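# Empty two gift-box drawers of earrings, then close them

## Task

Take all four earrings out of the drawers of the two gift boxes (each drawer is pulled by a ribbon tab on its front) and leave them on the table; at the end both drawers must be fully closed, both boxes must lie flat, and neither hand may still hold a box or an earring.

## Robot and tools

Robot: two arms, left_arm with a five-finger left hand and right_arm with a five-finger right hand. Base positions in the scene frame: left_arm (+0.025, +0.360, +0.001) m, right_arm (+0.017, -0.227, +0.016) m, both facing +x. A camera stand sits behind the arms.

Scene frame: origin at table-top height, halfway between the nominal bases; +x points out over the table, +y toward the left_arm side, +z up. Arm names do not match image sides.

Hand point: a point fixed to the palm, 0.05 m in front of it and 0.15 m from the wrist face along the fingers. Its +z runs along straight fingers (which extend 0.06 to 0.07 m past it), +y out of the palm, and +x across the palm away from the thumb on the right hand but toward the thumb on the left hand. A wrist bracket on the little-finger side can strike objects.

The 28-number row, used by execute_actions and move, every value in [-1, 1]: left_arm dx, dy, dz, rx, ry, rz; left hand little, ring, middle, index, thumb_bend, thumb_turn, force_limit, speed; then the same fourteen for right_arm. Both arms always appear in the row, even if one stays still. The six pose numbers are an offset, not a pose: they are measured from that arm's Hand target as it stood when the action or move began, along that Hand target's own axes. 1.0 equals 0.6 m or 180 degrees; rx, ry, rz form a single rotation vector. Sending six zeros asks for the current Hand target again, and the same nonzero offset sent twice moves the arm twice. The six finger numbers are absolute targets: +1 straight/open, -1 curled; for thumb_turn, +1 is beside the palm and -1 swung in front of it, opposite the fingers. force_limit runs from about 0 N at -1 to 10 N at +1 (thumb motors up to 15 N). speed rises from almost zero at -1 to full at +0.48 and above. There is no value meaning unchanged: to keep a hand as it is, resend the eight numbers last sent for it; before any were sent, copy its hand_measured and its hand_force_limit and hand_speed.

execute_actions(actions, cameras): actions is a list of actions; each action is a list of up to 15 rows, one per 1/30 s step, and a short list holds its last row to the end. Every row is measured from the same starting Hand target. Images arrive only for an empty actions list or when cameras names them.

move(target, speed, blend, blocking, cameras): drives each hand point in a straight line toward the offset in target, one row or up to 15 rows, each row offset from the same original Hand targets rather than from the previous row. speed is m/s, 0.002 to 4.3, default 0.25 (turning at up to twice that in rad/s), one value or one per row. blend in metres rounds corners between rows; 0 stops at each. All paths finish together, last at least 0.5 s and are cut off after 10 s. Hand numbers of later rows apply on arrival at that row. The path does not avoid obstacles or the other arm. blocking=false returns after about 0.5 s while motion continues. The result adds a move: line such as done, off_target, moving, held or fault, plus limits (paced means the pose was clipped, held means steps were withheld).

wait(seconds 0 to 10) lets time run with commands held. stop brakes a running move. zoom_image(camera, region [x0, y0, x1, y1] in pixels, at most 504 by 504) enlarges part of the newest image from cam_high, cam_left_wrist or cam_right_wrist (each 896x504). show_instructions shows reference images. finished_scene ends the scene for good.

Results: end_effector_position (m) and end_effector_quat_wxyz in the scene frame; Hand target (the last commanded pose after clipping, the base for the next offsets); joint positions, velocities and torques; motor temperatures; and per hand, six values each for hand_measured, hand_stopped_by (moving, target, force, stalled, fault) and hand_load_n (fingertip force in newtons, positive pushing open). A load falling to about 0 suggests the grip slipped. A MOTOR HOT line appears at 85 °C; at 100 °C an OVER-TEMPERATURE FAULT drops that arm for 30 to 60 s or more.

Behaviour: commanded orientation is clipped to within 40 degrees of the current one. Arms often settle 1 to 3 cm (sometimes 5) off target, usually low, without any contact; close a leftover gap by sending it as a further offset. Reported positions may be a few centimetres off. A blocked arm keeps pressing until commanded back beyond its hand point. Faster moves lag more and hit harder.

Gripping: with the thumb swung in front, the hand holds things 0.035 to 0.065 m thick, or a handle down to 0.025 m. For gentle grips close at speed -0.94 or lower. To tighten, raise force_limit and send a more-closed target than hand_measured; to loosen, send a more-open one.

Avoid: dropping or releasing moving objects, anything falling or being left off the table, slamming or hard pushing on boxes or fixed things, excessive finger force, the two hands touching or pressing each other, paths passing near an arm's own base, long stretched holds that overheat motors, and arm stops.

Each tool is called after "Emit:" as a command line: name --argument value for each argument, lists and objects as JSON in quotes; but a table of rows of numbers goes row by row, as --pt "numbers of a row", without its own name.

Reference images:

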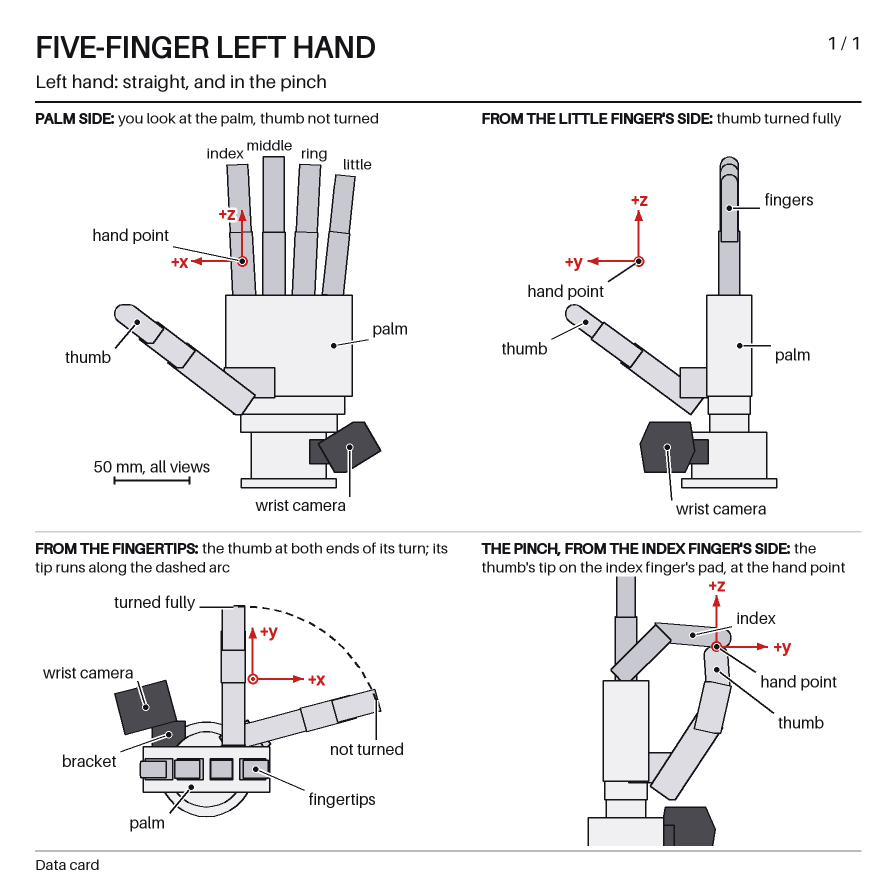

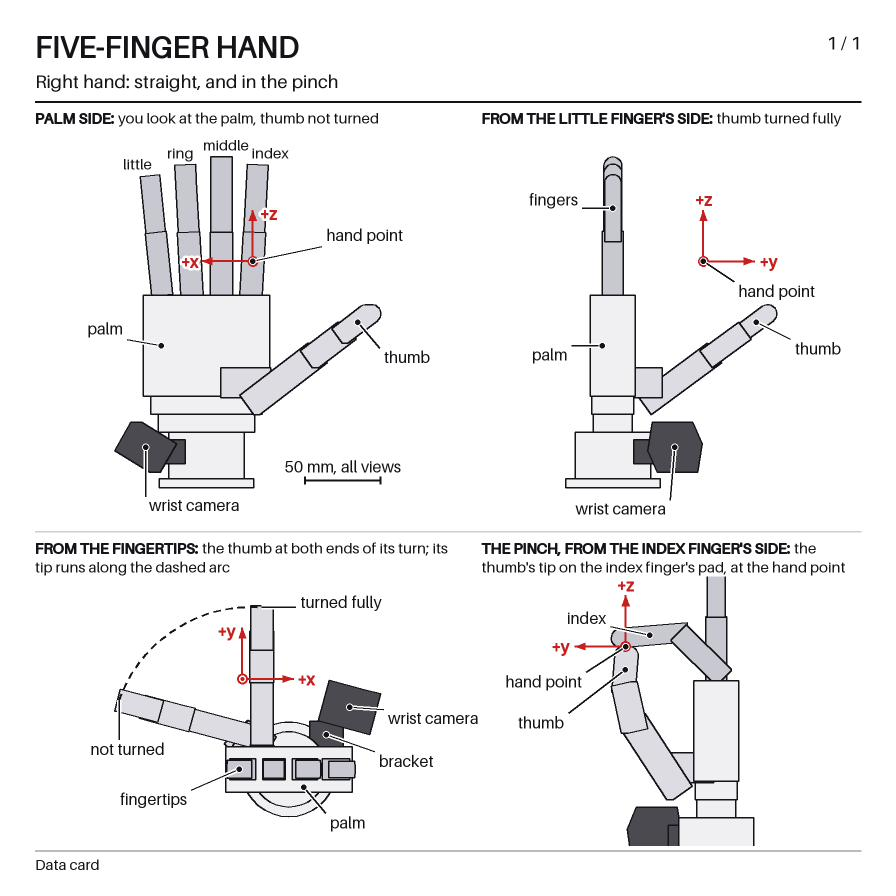

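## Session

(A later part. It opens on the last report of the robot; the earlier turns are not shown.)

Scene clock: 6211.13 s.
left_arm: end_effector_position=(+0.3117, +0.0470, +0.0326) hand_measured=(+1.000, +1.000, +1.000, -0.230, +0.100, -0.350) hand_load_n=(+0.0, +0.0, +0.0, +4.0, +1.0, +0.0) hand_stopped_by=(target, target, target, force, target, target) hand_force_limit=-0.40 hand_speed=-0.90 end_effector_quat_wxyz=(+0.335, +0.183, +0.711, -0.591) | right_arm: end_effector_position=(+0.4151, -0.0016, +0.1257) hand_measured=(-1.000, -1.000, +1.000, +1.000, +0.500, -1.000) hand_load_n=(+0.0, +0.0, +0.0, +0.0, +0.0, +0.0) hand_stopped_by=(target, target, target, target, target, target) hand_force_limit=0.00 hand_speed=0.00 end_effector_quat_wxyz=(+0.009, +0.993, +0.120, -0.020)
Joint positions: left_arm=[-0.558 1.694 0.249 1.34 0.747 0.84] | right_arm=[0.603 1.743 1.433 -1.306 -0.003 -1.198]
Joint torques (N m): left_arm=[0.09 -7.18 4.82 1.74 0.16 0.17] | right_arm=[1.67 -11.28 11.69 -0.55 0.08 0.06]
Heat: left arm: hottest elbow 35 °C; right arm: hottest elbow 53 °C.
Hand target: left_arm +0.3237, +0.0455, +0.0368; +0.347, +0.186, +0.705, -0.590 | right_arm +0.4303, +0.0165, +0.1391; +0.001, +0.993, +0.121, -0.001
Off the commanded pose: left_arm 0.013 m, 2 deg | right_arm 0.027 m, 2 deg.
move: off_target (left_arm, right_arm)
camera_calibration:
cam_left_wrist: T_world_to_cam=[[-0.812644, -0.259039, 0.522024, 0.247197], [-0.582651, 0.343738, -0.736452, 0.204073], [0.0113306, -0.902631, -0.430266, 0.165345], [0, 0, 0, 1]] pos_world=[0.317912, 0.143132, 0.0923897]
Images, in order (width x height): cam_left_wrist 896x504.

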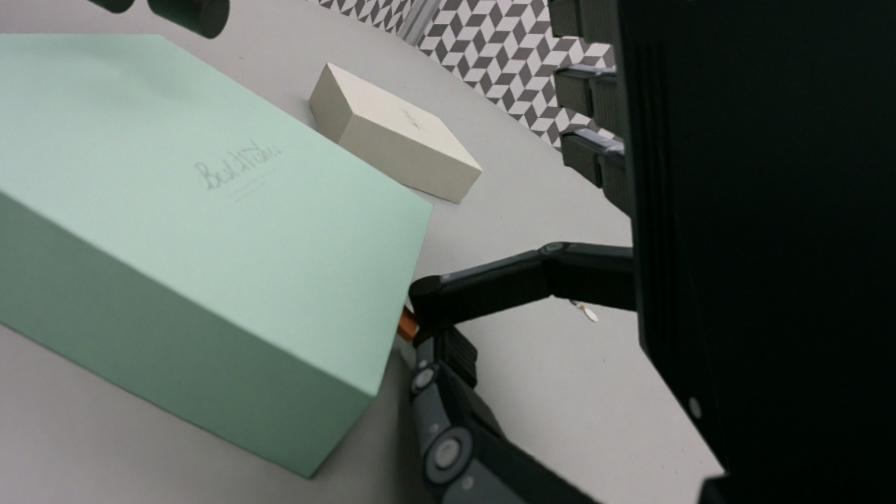

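Emit:
move --target '[0,0,0,0,0,0, 1, 1, 1, 0.15, 0.1, -0.35, -0.4, 0, 0,0,0,0,0,0, -1,-1,1,1,0.5,-1,0,0]' --speed 0.03

Emit:
move --target '[0.005,0.008,0.0006,0,0,0, 1, 1, 1, 0.15, 0.1, -0.35, -0.4, 0, 0,0,0,0,0,0, -1,-1,1,1,0.5,-1,0,0]' --speed 0.03 --cameras '["cam_left_wrist"]'

Emit:
zoom_image --camera "cam_left_wrist" --region '[300, 200, 500, 400]'

Scene clock: 6222.70 s.
left_arm: end_effector_position=(+0.3118, +0.0470, +0.0326) hand_measured=(+1.000, +1.000, +1.000, +0.150, +0.100, -0.350) hand_load_n=(+0.0, +0.0, +0.0, +0.0, +0.0, +0.0) hand_stopped_by=(target, target, target, target, target, target) hand_force_limit=-0.40 hand_speed=0.00 end_effector_quat_wxyz=(+0.335, +0.183, +0.711, -0.591) | right_arm: end_effector_position=(+0.4151, -0.0016, +0.1257) hand_measured=(-1.000, -1.000, +1.000, +1.000, +0.500, -1.000) hand_load_n=(+0.0, +0.0, +0.0, +0.0, +0.0, +0.0) hand_stopped_by=(target, target, target, target, target, target) hand_force_limit=0.00 hand_speed=0.00 end_effector_quat_wxyz=(+0.009, +0.993, +0.120, -0.020)
Joint positions: left_arm=[-0.558 1.694 0.249 1.34 0.747 0.841] | right_arm=[0.603 1.743 1.433 -1.306 -0.003 -1.198]
Joint torques (N m): left_arm=[0.21 -7.36 4.9 1.65 0.17 0.15] | right_arm=[1.73 -11.28 11.67 -0.54 0.08 0.06]
Heat: left arm: hottest elbow 35 °C; right arm: hottest elbow 54 °C.
Hand target: left_arm +0.3237, +0.0455, +0.0368; +0.347, +0.186, +0.705, -0.590 | right_arm +0.4303, +0.0165, +0.1391; +0.001, +0.993, +0.121, -0.001
Off the commanded pose: left_arm 0.013 m, 2 deg | right_arm 0.027 m, 2 deg.
move: off_target (left_arm, right_arm)

Scene clock: 6223.63 s.
left_arm: end_effector_position=(+0.3139, +0.0469, +0.0287) hand_measured=(+1.000, +1.000, +1.000, +0.150, +0.100, -0.350) hand_load_n=(+0.0, +0.0, +0.0, +0.0, +0.0, +0.0) hand_stopped_by=(target, target, target, target, target, target) hand_force_limit=-0.40 hand_speed=0.00 end_effector_quat_wxyz=(+0.336, +0.183, +0.711, -0.591) | right_arm: end_effector_position=(+0.4151, -0.0016, +0.1257) hand_measured=(-1.000, -1.000, +1.000, +1.000, +0.500, -1.000) hand_load_n=(+0.0, +0.0, +0.0, +0.0, +0.0, +0.0) hand_stopped_by=(target, target, target, target, target, target) hand_force_limit=0.00 hand_speed=0.00 end_effector_quat_wxyz=(+0.009, +0.993, +0.120, -0.020)
Joint positions: left_arm=[-0.554 1.72 0.254 1.36 0.75 0.841] | right_arm=[0.603 1.743 1.433 -1.306 -0.003 -1.198]
Joint torques (N m): left_arm=[0.09 -7 4.51 1.91 0.22 0.17] | right_arm=[1.67 -11.28 11.67 -0.57 0.08 0.06]
Heat: left arm: hottest elbow 35 °C; right arm: hottest elbow 54 °C.
Hand target: left_arm +0.3248, +0.0459, +0.0312; +0.347, +0.185, +0.705, -0.590 | right_arm +0.4303, +0.0165, +0.1391; +0.001, +0.993, +0.121, -0.001
Off the commanded pose: left_arm 0.011 m, 1 deg | right_arm 0.027 m, 2 deg.
move: off_target (left_arm, right_arm)
camera_calibration:
cam_left_wrist: T_world_to_cam=[[-0.812936, -0.259649, 0.521265, 0.251085], [-0.582222, 0.343413, -0.736943, 0.20252], [0.0123369, -0.902579, -0.430346, 0.163183], [0, 0, 0, 1]] pos_world=[0.320015, 0.142932, 0.0885894]
Images, in order (width x height): cam_left_wrist 896x504.

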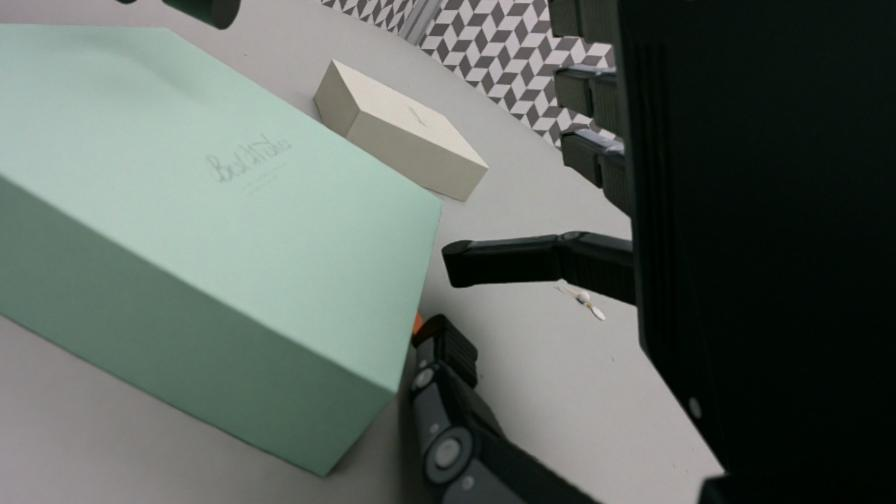

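Scaled by 2.520 from the camera's 896x504 image, which has a finer 1280x720 frame.

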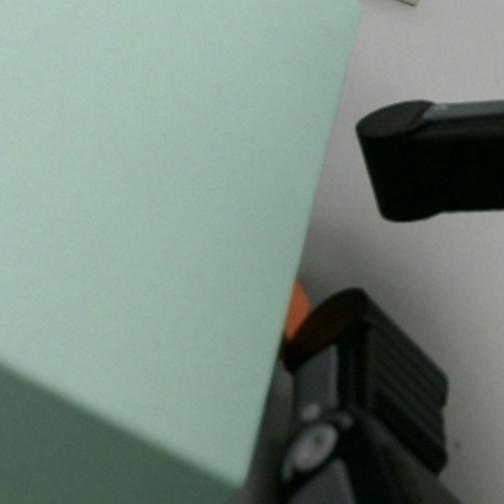

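Emit:
move --target '[0,0,0,0,0,0, 1, 1, 1, -0.5, 0.1, -0.35, -0.4, -0.9, 0,0,0,0,0,0, -1,-1,1,1,0.5,-1,0,0]' --speed 0.03 --cameras '["cam_left_wrist"]'

Emit:
zoom_image --camera "cam_left_wrist" --region '[300, 200, 500, 400]'

Scene clock: 6239.53 s.
left_arm: end_effector_position=(+0.3139, +0.0468, +0.0288) hand_measured=(+1.000, +1.000, +1.000, -0.230, +0.100, -0.350) hand_load_n=(+0.0, +0.0, +0.0, +3.5, +0.5, +0.0) hand_stopped_by=(target, target, target, force, target, target) hand_force_limit=-0.40 hand_speed=-0.90 end_effector_quat_wxyz=(+0.336, +0.183, +0.710, -0.591) | right_arm: end_effector_position=(+0.4151, -0.0016, +0.1257) hand_measured=(-1.000, -1.000, +1.000, +1.000, +0.500, -1.000) hand_load_n=(+0.0, +0.0, +0.0, -0.5, +0.0, +0.0) hand_stopped_by=(target, target, target, target, target, target) hand_force_limit=0.00 hand_speed=0.00 end_effector_quat_wxyz=(+0.009, +0.993, +0.120, -0.020)
Joint positions: left_arm=[-0.554 1.72 0.254 1.36 0.75 0.841] | right_arm=[0.603 1.743 1.433 -1.306 -0.003 -1.198]
Joint torques (N m): left_arm=[0.26 -6.95 4.37 1.94 0.2 0.17] | right_arm=[1.67 -11.22 11.66 -0.55 0.08 0.06]
Heat: left arm: hottest elbow 35 °C; right arm: hottest elbow 54 °C.
Hand target: left_arm +0.3248, +0.0458, +0.0313; +0.347, +0.186, +0.705, -0.590 | right_arm +0.4303, +0.0165, +0.1391; +0.001, +0.993, +0.121, -0.001
Off the commanded pose: left_arm 0.011 m, 1 deg | right_arm 0.027 m, 2 deg.
move: off_target (left_arm, right_arm)
camera_calibration:
cam_left_wrist: T_world_to_cam=[[-0.813209, -0.259186, 0.521071, 0.251122], [-0.581846, 0.343406, -0.737243, 0.202428], [0.0121441, -0.902715, -0.430067, 0.16324], [0, 0, 0, 1]] pos_world=[0.320014, 0.142932, 0.0885899]
Images, in order (width x height): cam_left_wrist 896x504.

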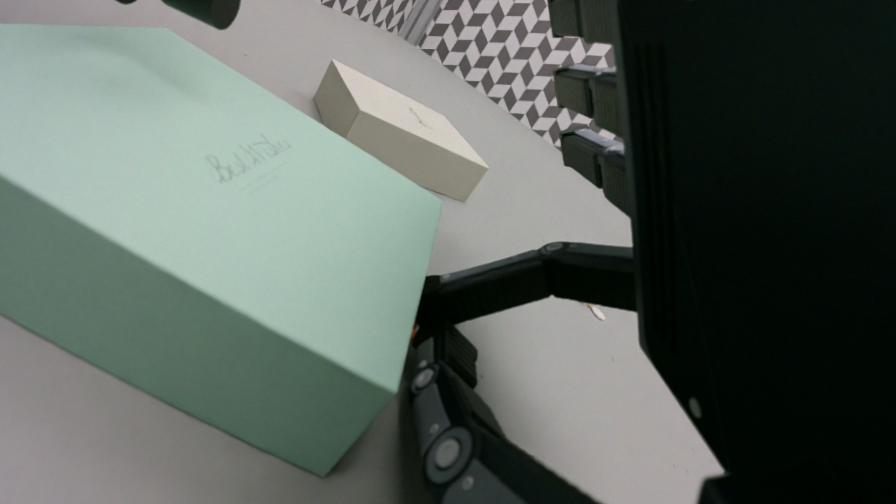

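Scaled by 2.520 from the camera's 896x504 image, which has a finer 1280x720 frame.

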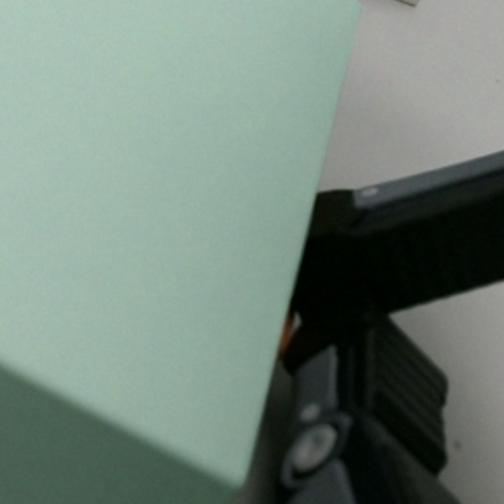

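Emit:
move --target '[0,0,0,0,0,0, 1, 1, 1, -0.5, 0.1, -0.35, -0.4, -0.9, 0,0,0.055,0,0,0, -1,-1,1,1,0.5,-1,0,0]' --speed 0.05 --cameras '["cam_left_wrist", "cam_high"]'

Scene clock: 6286.40 s.
left_arm: end_effector_position=(+0.3138, +0.0468, +0.0288) hand_measured=(+1.000, +1.000, +1.000, -0.230, +0.100, -0.350) hand_load_n=(-0.5, +0.0, +0.0, +3.5, +0.5, -0.5) hand_stopped_by=(target, target, target, force, target, target) hand_force_limit=-0.40 hand_speed=-0.90 end_effector_quat_wxyz=(+0.336, +0.184, +0.710, -0.591) | right_arm: end_effector_position=(+0.4285, +0.0077, +0.1092) hand_measured=(-1.000, -1.000, +1.000, +1.000, +0.500, -1.000) hand_load_n=(+0.5, +0.0, +0.0, +0.0, +0.0, +0.0) hand_stopped_by=(target, target, target, target, target, target) hand_force_limit=0.00 hand_speed=0.00 end_effector_quat_wxyz=(+0.001, +0.993, +0.120, -0.004)
Joint positions: left_arm=[-0.554 1.72 0.254 1.36 0.751 0.841] | right_arm=[0.603 1.772 1.433 -1.241 -0.002 -1.198]
Joint torques (N m): left_arm=[0.21 -6.65 4.52 2 0.19 0.18] | right_arm=[1.61 -11.63 7.8 0.13 0.07 0.06]
Heat: left arm: hottest elbow 35 °C; right arm: hottest elbow 54 °C.
Hand target: left_arm +0.3248, +0.0458, +0.0313; +0.347, +0.186, +0.705, -0.590 | right_arm +0.4302, +0.0164, +0.1061; +0.000, +0.993, +0.121, -0.001
Off the commanded pose: left_arm 0.011 m, 1 deg | right_arm 0.009 m, 0 deg.
move: off_target (left_arm)
camera_calibration:
cam_left_wrist: T_world_to_cam=[[-0.813291, -0.25892, 0.521074, 0.251029], [-0.581736, 0.343599, -0.73724, 0.202306], [0.011846, -0.902718, -0.430069, 0.163337], [0, 0, 0, 1]] pos_world=[0.319913, 0.142932, 0.0885899]
Images, in order (width x height): cam_high 896x504, cam_left_wrist 896x504.

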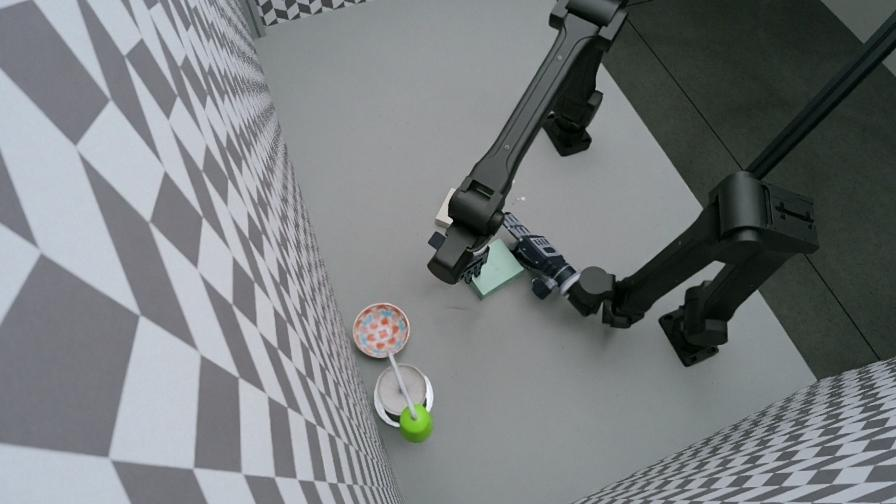

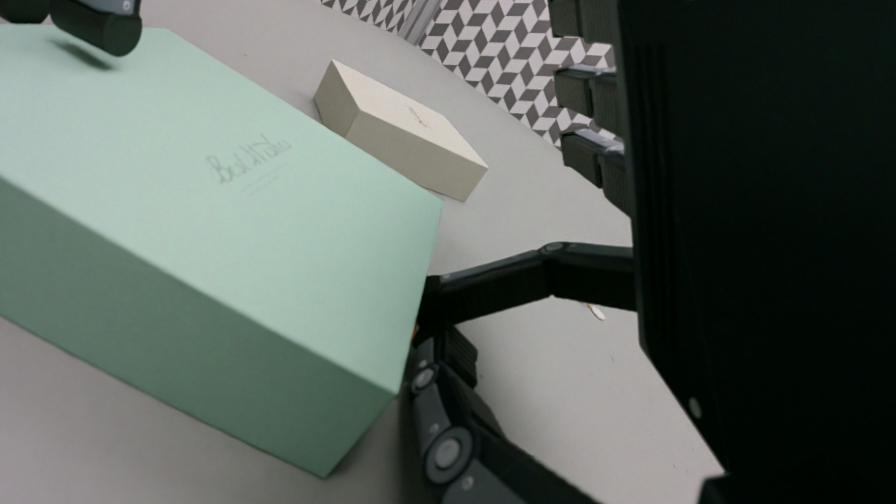

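Emit:
move --pt "0 0 0 0 0 0 1 1 1 -0.5 0.1 -0.35 -0.4 -0.9 0 0 -0.02 0 0 0 -1 -1 1 1 0.5 -1 0 0" --pt "0 0 0 0 0 0 1 1 1 -0.5 0.1 -0.35 -0.4 -0.9 -0.035 0.01 -0.02 0 0 0 -1 -1 1 1 0.5 -1 0 0" --speed 0.05 --cameras '["cam_left_wrist"]'

Scene clock: 6296.00 s.
left_arm: end_effector_position=(+0.3122, +0.0461, +0.0290) hand_measured=(+1.000, +1.000, +1.000, -0.230, +0.100, -0.350) hand_load_n=(+0.0, +0.0, +0.0, +4.0, +1.0, +0.0) hand_stopped_by=(target, target, target, force, target, target) hand_force_limit=-0.40 hand_speed=-0.90 end_effector_quat_wxyz=(+0.333, +0.186, +0.709, -0.593) | right_arm: end_effector_position=(+0.4212, +0.0025, +0.1095) hand_measured=(-1.000, -1.000, +1.000, +1.000, +0.500, -1.000) hand_load_n=(+0.0, +0.0, +0.5, +0.0, +0.0, +0.0) hand_stopped_by=(target, target, target, target, target, target) hand_force_limit=0.00 hand_speed=0.00 end_effector_quat_wxyz=(+0.004, +0.993, +0.119, -0.005)
Joint positions: left_arm=[-0.554 1.72 0.254 1.36 0.76 0.841] | right_arm=[0.604 1.752 1.406 -1.237 0.002 -1.194]
Joint torques (N m): left_arm=[0.32 -6.77 4.46 1.99 -0.16 0.19] | right_arm=[1.9 -14.51 5.91 -0.46 -0.11 0.07]
Heat: left arm: hottest elbow 35 °C; right arm: hottest elbow 53 °C.
Hand target: left_arm +0.3248, +0.0458, +0.0313; +0.347, +0.186, +0.705, -0.590 | right_arm +0.4112, +0.0056, +0.1181; +0.001, +0.993, +0.121, -0.002
Off the commanded pose: left_arm 0.013 m, 2 deg | right_arm 0.014 m, 1 deg.
move: off_target (left_arm, right_arm)
camera_calibration:
cam_left_wrist: T_world_to_cam=[[-0.815372, -0.251068, 0.521665, 0.249705], [-0.578928, 0.348315, -0.737237, 0.200636], [0.0033927, -0.903129, -0.429357, 0.165452], [0, 0, 0, 1]] pos_world=[0.319195, 0.142233, 0.0886915]
Images, in order (width x height): cam_left_wrist 896x504.

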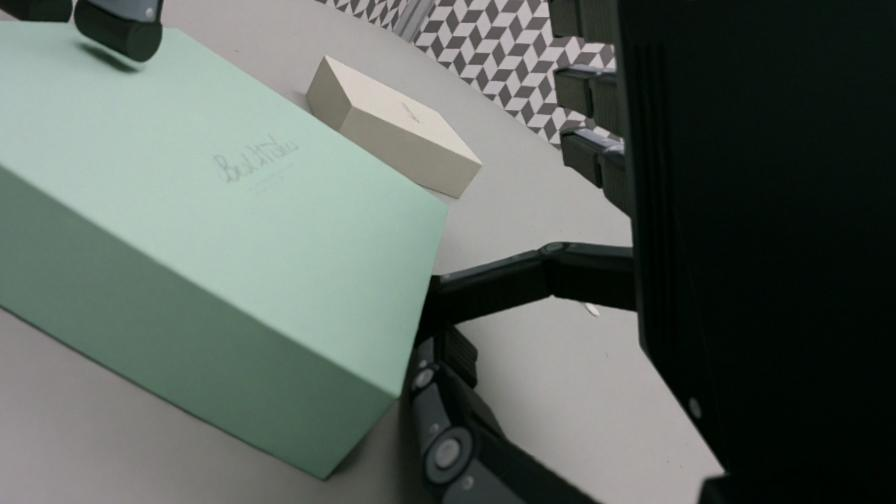

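Emit:
move --target '[0,0,0,0,0,0, 1, 1, 1, -0.5, 0.1, -0.35, -0.4, -0.9, 0,0,-0.035,0,0,0, -1,-1,1,1,0.5,-1,0,0]' --speed 0.05 --cameras '["cam_left_wrist", "cam_high"]'

Emit:
zoom_image --camera "cam_high" --region '[420, 180, 600, 330]'

Scene clock: 6304.90 s.
left_arm: end_effector_position=(+0.3106, +0.0456, +0.0288) hand_measured=(+1.000, +1.000, +1.000, -0.230, +0.100, -0.350) hand_load_n=(+0.0, +0.0, -0.5, +4.0, +0.5, +0.5) hand_stopped_by=(target, target, target, force, target, target) hand_force_limit=-0.40 hand_speed=-0.90 end_effector_quat_wxyz=(+0.329, +0.187, +0.709, -0.595) | right_arm: end_effector_position=(+0.4163, -0.0018, +0.1208) hand_measured=(-1.000, -1.000, +1.000, +1.000, +0.500, -1.000) hand_load_n=(+0.0, +0.0, +0.0, +0.0, +0.0, +0.0) hand_stopped_by=(target, target, target, target, target, target) hand_force_limit=0.00 hand_speed=0.00 end_effector_quat_wxyz=(+0.006, +0.993, +0.118, -0.006)
Joint positions: left_arm=[-0.554 1.72 0.254 1.36 0.767 0.836] | right_arm=[0.604 1.729 1.406 -1.263 0.005 -1.194]
Joint torques (N m): left_arm=[-0.09 -6.77 4.46 1.98 -0.42 0.22] | right_arm=[1.96 -13.98 8.51 -1.46 -0.22 0.06]
Heat: left arm: hottest elbow 35 °C; right arm: hottest elbow 51 °C.
Hand target: left_arm +0.3249, +0.0458, +0.0312; +0.347, +0.185, +0.705, -0.590 | right_arm +0.4113, +0.0056, +0.1391; +0.001, +0.993, +0.121, -0.001
Off the commanded pose: left_arm 0.014 m, 2 deg | right_arm 0.020 m, 1 deg.
move: off_target (left_arm, right_arm)
camera_calibration:
cam_left_wrist: T_world_to_cam=[[-0.813877, -0.244881, 0.526913, 0.247466], [-0.581016, 0.350717, -0.734451, 0.20024], [-0.00494395, -0.903898, -0.42772, 0.167453], [0, 0, 0, 1]] pos_world=[0.318578, 0.141733, 0.0882964]
Images, in order (width x height): cam_high 896x504, cam_left_wrist 896x504.

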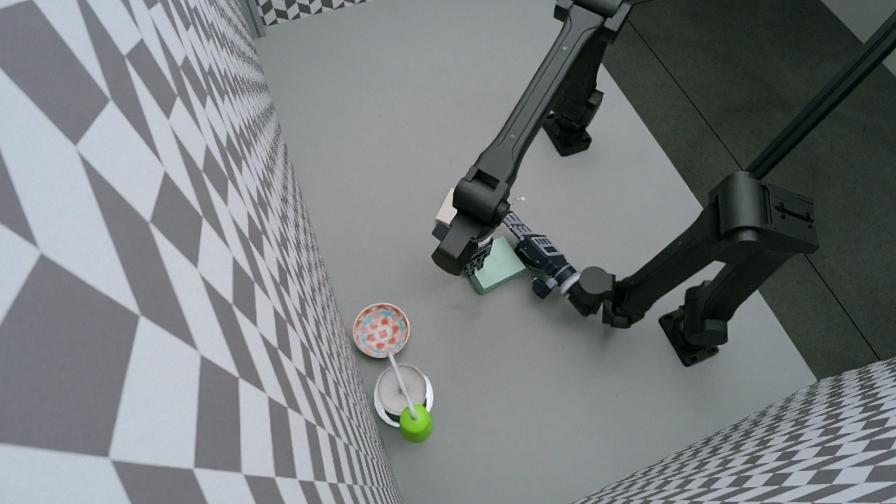

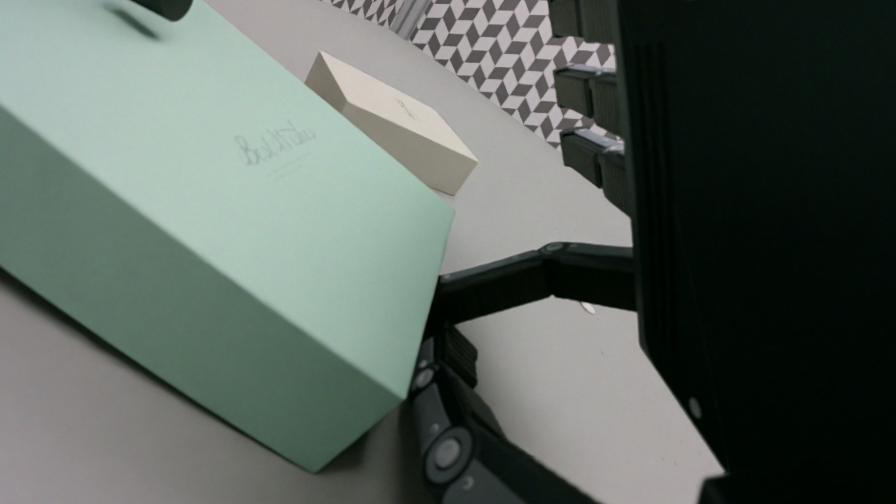

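Scaled by 2.800 from the camera's 896x504 image, which has a finer 1280x720 frame.

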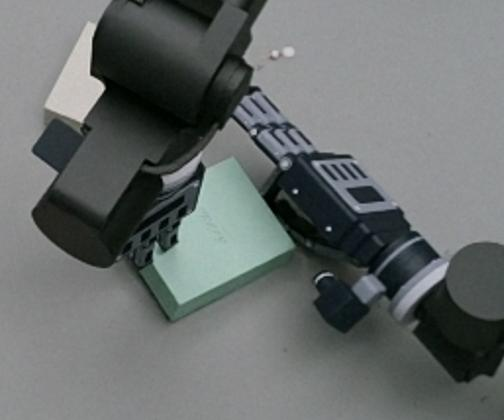

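Emit:
move --target '[0,0,0,0,0,0, 1, 1, 1, 0.15, 0.1, -0.35, -0.4, 0, 0,0,-0.02,0,0,0, -1,-1,1,1,0.5,-1,0,0]' --speed 0.05 --cameras '["cam_left_wrist", "cam_high", "cam_right_wrist"]'

Emit:
zoom_image --camera "cam_left_wrist" --region '[200, 100, 560, 460]'

Scene clock: 6315.73 s.
left_arm: end_effector_position=(+0.3103, +0.0457, +0.0277) hand_measured=(+1.000, +1.000, +1.000, +0.150, +0.100, -0.350) hand_load_n=(+0.0, -0.5, +0.0, +0.0, -0.5, +2.5) hand_stopped_by=(target, target, target, target, target, target) hand_force_limit=-0.40 hand_speed=0.00 end_effector_quat_wxyz=(+0.327, +0.185, +0.710, -0.595) | right_arm: end_effector_position=(+0.4102, -0.0075, +0.1271) hand_measured=(-1.000, -1.000, +1.000, +1.000, +0.500, -1.000) hand_load_n=(+0.0, +0.0, -1.0, +0.0, +0.0, +0.0) hand_stopped_by=(target, target, target, target, target, target) hand_force_limit=0.00 hand_speed=0.00 end_effector_quat_wxyz=(+0.014, +0.993, +0.118, -0.014)
Joint positions: left_arm=[-0.554 1.723 0.254 1.36 0.766 0.833] | right_arm=[0.604 1.72 1.406 -1.295 0.011 -1.194]
Joint torques (N m): left_arm=[-0.5 -6.95 4.48 1.98 -0.34 0.27] | right_arm=[1.9 -13.98 9.96 -1.46 -0.5 0.06]
Heat: left arm: hottest elbow 35 °C; right arm: hottest elbow 51 °C.
Hand target: left_arm +0.3248, +0.0458, +0.0312; +0.347, +0.186, +0.705, -0.590 | right_arm +0.4113, +0.0057, +0.1511; +0.000, +0.993, +0.121, -0.001
Off the commanded pose: left_arm 0.015 m, 2 deg | right_arm 0.027 m, 2 deg.
move: off_target (left_arm, right_arm)
camera_calibration:
cam_left_wrist: T_world_to_cam=[[-0.810684, -0.246046, 0.531275, 0.246755], [-0.585449, 0.350614, -0.730971, 0.20046], [-0.00642, -0.903621, -0.428284, 0.167553], [0, 0, 0, 1]] pos_world=[0.318475, 0.141833, 0.0871963]
cam_right_wrist: T_world_to_cam=[[0.487327, -0.873027, 0.0183457, -0.208876], [-0.799999, -0.437944, 0.410129, 0.293862], [-0.35002, -0.214544, -0.911843, 0.369223], [0, 0, 0, 1]] pos_world=[0.466116, 0.0255546, 0.219984]

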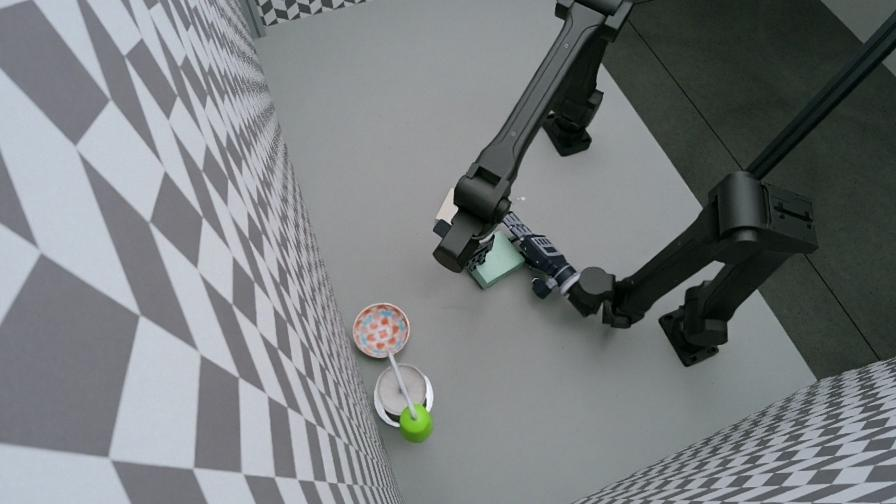

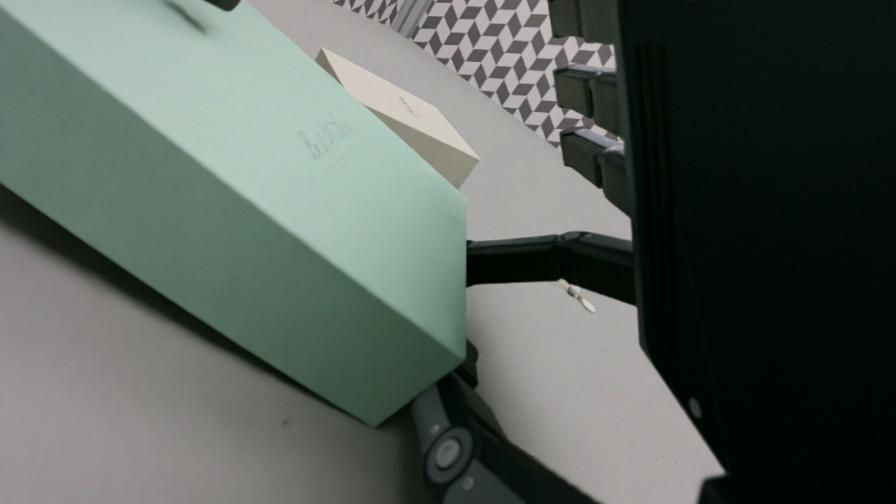

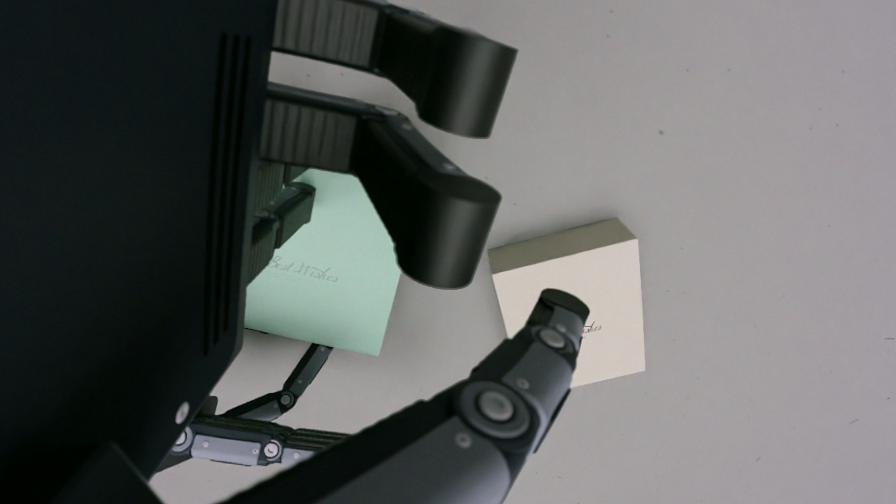

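Scaled by 1.400 from the camera's 896x504 image, which has a finer 1280x720 frame.

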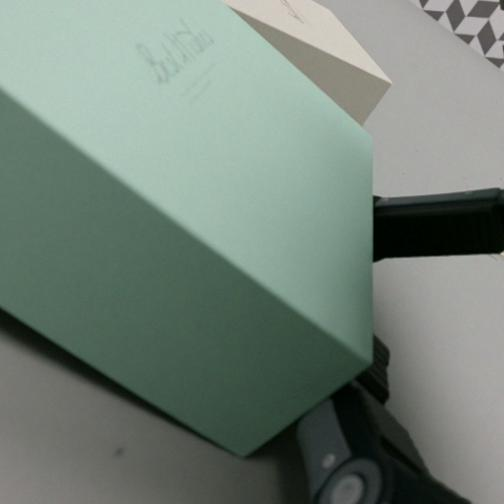

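Emit:
zoom_image --camera "cam_high" --region '[430, 190, 570, 310]'

Emit:
zoom_image --camera "cam_right_wrist" --region '[200, 150, 500, 450]'

Emit:
zoom_image --camera "cam_left_wrist" --region '[0, 0, 400, 400]'

Scaled by 3.600 from the camera's 896x504 image, which has a finer 1280x720 frame.

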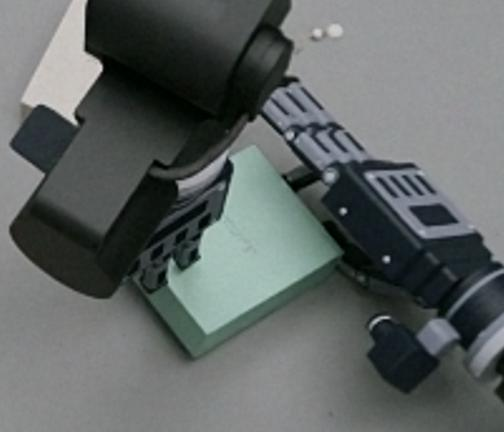

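Scaled by 1.680 from the camera's 896x504 image, which has a finer 1280x720 frame.

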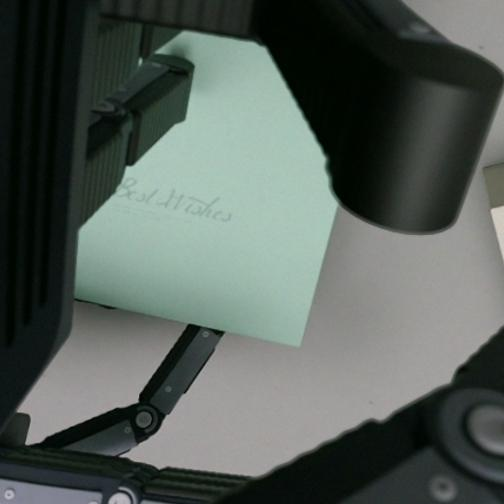

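Scaled by 1.260 from the camera's 896x504 image, which has a finer 1280x720 frame.

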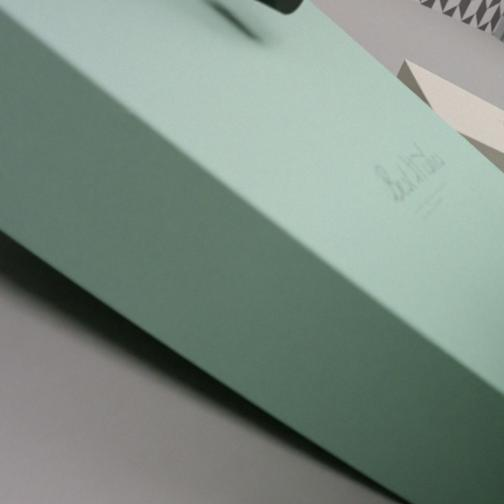

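Emit:
move --target '[0,0,0,0,0,0, 1, 1, 1, 0.15, 0.1, -0.35, -0.4, 0, 0,0,-0.06,0,0,0, -1,-1,1,1,0.5,-1,0,0]' --speed 0.05 --cameras '["cam_left_wrist", "cam_high", "cam_right_wrist"]'

Emit:
zoom_image --camera "cam_high" --region '[430, 190, 570, 310]'

Scene clock: 6349.37 s.
left_arm: end_effector_position=(+0.3108, +0.0461, +0.0269) hand_measured=(+1.000, +1.000, +1.000, +0.150, +0.100, -0.350) hand_load_n=(+0.0, +0.0, +0.0, +0.0, +0.0, +0.5) hand_stopped_by=(target, target, target, target, target, target) hand_force_limit=-0.40 hand_speed=0.00 end_effector_quat_wxyz=(+0.328, +0.183, +0.711, -0.594) | right_arm: end_effector_position=(+0.4027, -0.0102, +0.1568) hand_measured=(-1.000, -1.000, +1.000, +1.000, +0.500, -1.000) hand_load_n=(+0.0, +0.0, +0.0, +0.0, +0.0, +0.0) hand_stopped_by=(target, target, target, target, target, target) hand_force_limit=0.00 hand_speed=0.00 end_effector_quat_wxyz=(+0.018, +0.992, +0.119, -0.031)
Joint positions: left_arm=[-0.554 1.725 0.254 1.36 0.762 0.833] | right_arm=[0.605 1.703 1.459 -1.399 0.002 -1.194]
Joint torques (N m): left_arm=[0.09 -7.36 4.25 1.96 -0.23 0.23] | right_arm=[1.85 -14.1 11.3 -0.96 -0.14 0.05]
Heat: left arm: hottest elbow 34 °C; right arm: hottest elbow 51 °C.
Hand target: left_arm +0.3248, +0.0459, +0.0311; +0.347, +0.185, +0.705, -0.590 | right_arm +0.4114, +0.0058, +0.1871; +0.000, +0.993, +0.121, -0.001
Off the commanded pose: left_arm 0.015 m, 2 deg | right_arm 0.035 m, 4 deg.
move: off_target (left_arm, right_arm)
camera_calibration:
cam_left_wrist: T_world_to_cam=[[-0.80895, -0.250147, 0.532002, 0.247443], [-0.587868, 0.34923, -0.729691, 0.200843], [-0.00326104, -0.903031, -0.429564, 0.166635], [0, 0, 0, 1]] pos_world=[0.318782, 0.142233, 0.0864938]
cam_right_wrist: T_world_to_cam=[[0.488028, -0.872733, 0.0128647, -0.207596], [-0.785839, -0.432927, 0.441624, 0.263875], [-0.37985, -0.225634, -0.897108, 0.402713], [0, 0, 0, 1]] pos_world=[0.461646, 0.0239288, 0.247414]

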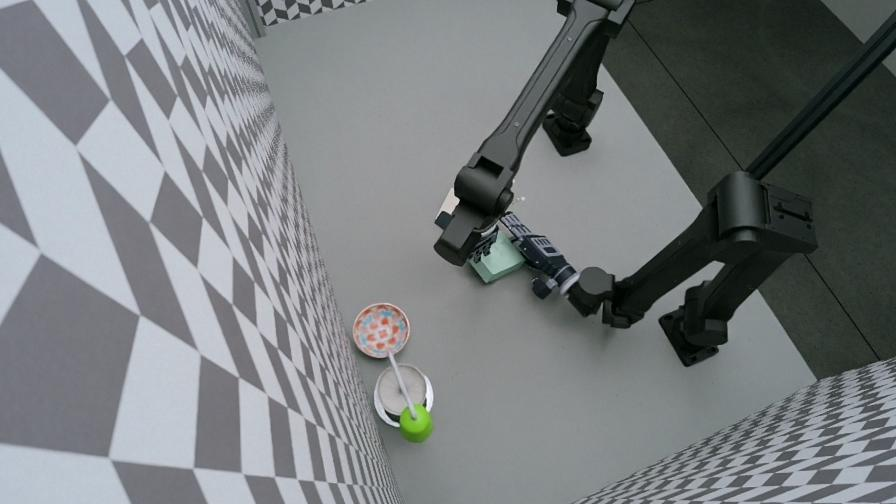

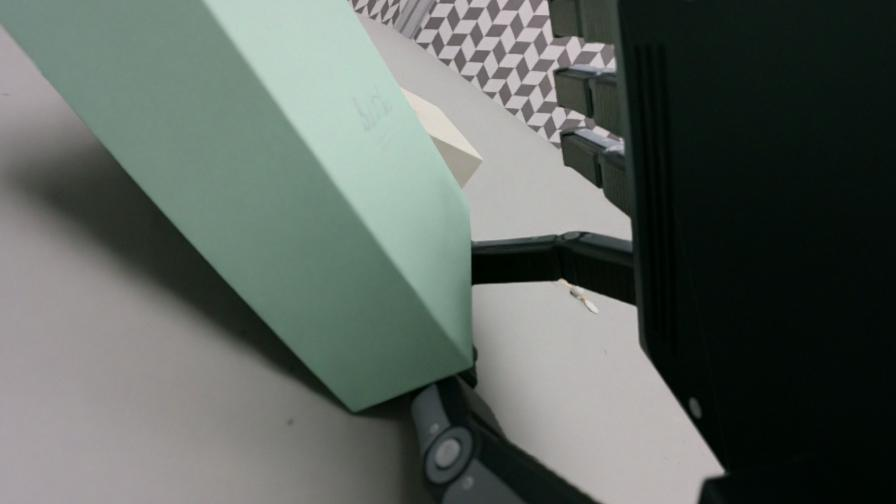

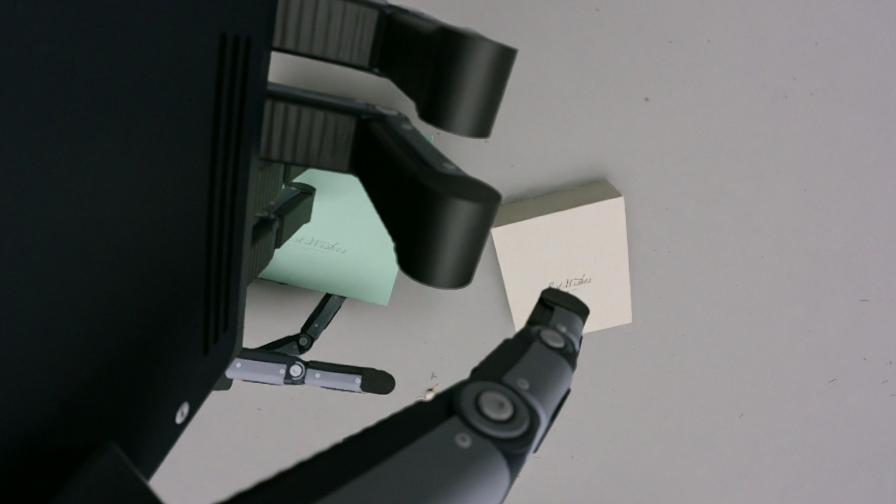

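Scaled by 3.600 from the camera's 896x504 image, which has a finer 1280x720 frame.

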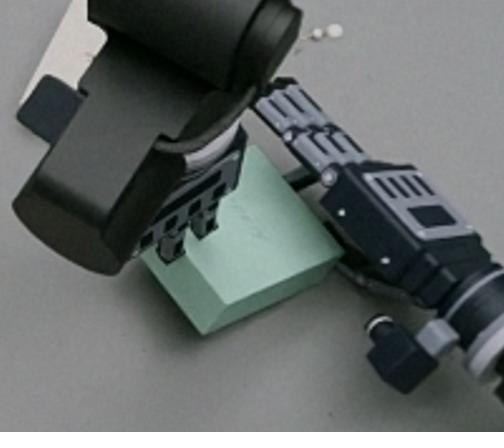

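Emit:
move --target '[0,0,0,0,0,0, 1, 1, 1, 0.15, 0.1, -0.35, -0.4, 0, 0,0,0.085,0,0,0, -1,-1,1,1,0.5,-1,0,0]' --speed 0.04 --cameras '["cam_left_wrist", "cam_high"]'

Scene clock: 6389.63 s.
left_arm: end_effector_position=(+0.3125, +0.0467, +0.0270) hand_measured=(+1.000, +1.000, +1.000, +0.150, +0.100, -0.350) hand_load_n=(+0.0, +0.0, +0.0, +0.0, +0.0, +0.0) hand_stopped_by=(target, target, target, target, target, target) hand_force_limit=-0.40 hand_speed=0.00 end_effector_quat_wxyz=(+0.332, +0.184, +0.711, -0.591) | right_arm: end_effector_position=(+0.4149, +0.0003, +0.1408) hand_measured=(-1.000, -1.000, +1.000, +1.000, +0.500, -1.000) hand_load_n=(+0.0, +0.0, +0.0, +0.0, +0.0, +0.0) hand_stopped_by=(target, target, target, target, target, target) hand_force_limit=0.00 hand_speed=0.00 end_effector_quat_wxyz=(+0.000, +0.993, +0.120, +0.000)
Joint positions: left_arm=[-0.554 1.725 0.254 1.36 0.757 0.841] | right_arm=[0.608 1.703 1.428 -1.296 0 -1.194]
Joint torques (N m): left_arm=[-0.26 -7.53 4.46 1.98 -0.03 0.17] | right_arm=[1.73 -11.63 6.71 0.1 -0.01 0.06]
Heat: left arm: hottest elbow 34 °C; right arm: hottest elbow 50 °C.
Hand target: left_arm +0.3248, +0.0458, +0.0311; +0.347, +0.186, +0.705, -0.590 | right_arm +0.4113, +0.0056, +0.1363; +0.000, +0.993, +0.121, -0.001
Off the commanded pose: left_arm 0.013 m, 2 deg | right_arm 0.008 m, 0 deg.
move: off_target (left_arm)
camera_calibration:
cam_left_wrist: T_world_to_cam=[[-0.812078, -0.255631, 0.524578, 0.250285], [-0.583528, 0.348158, -0.733676, 0.200431], [0.00491391, -0.901908, -0.4319, 0.16469], [0, 0, 0, 1]] pos_world=[0.319399, 0.142734, 0.0868869]
Images, in order (width x height): cam_high 896x504, cam_left_wrist 896x504.

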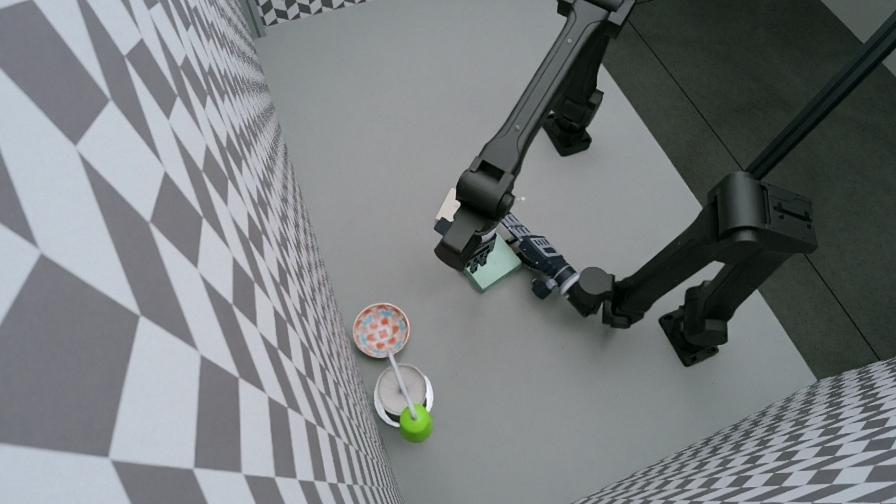

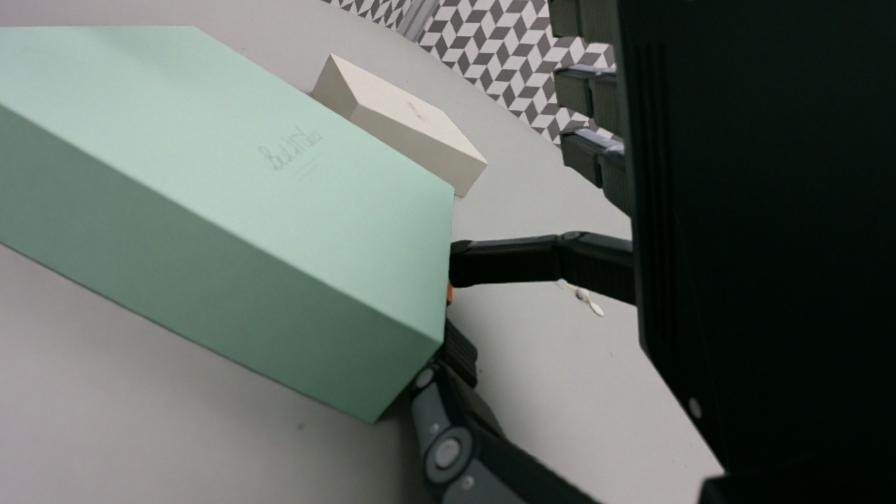

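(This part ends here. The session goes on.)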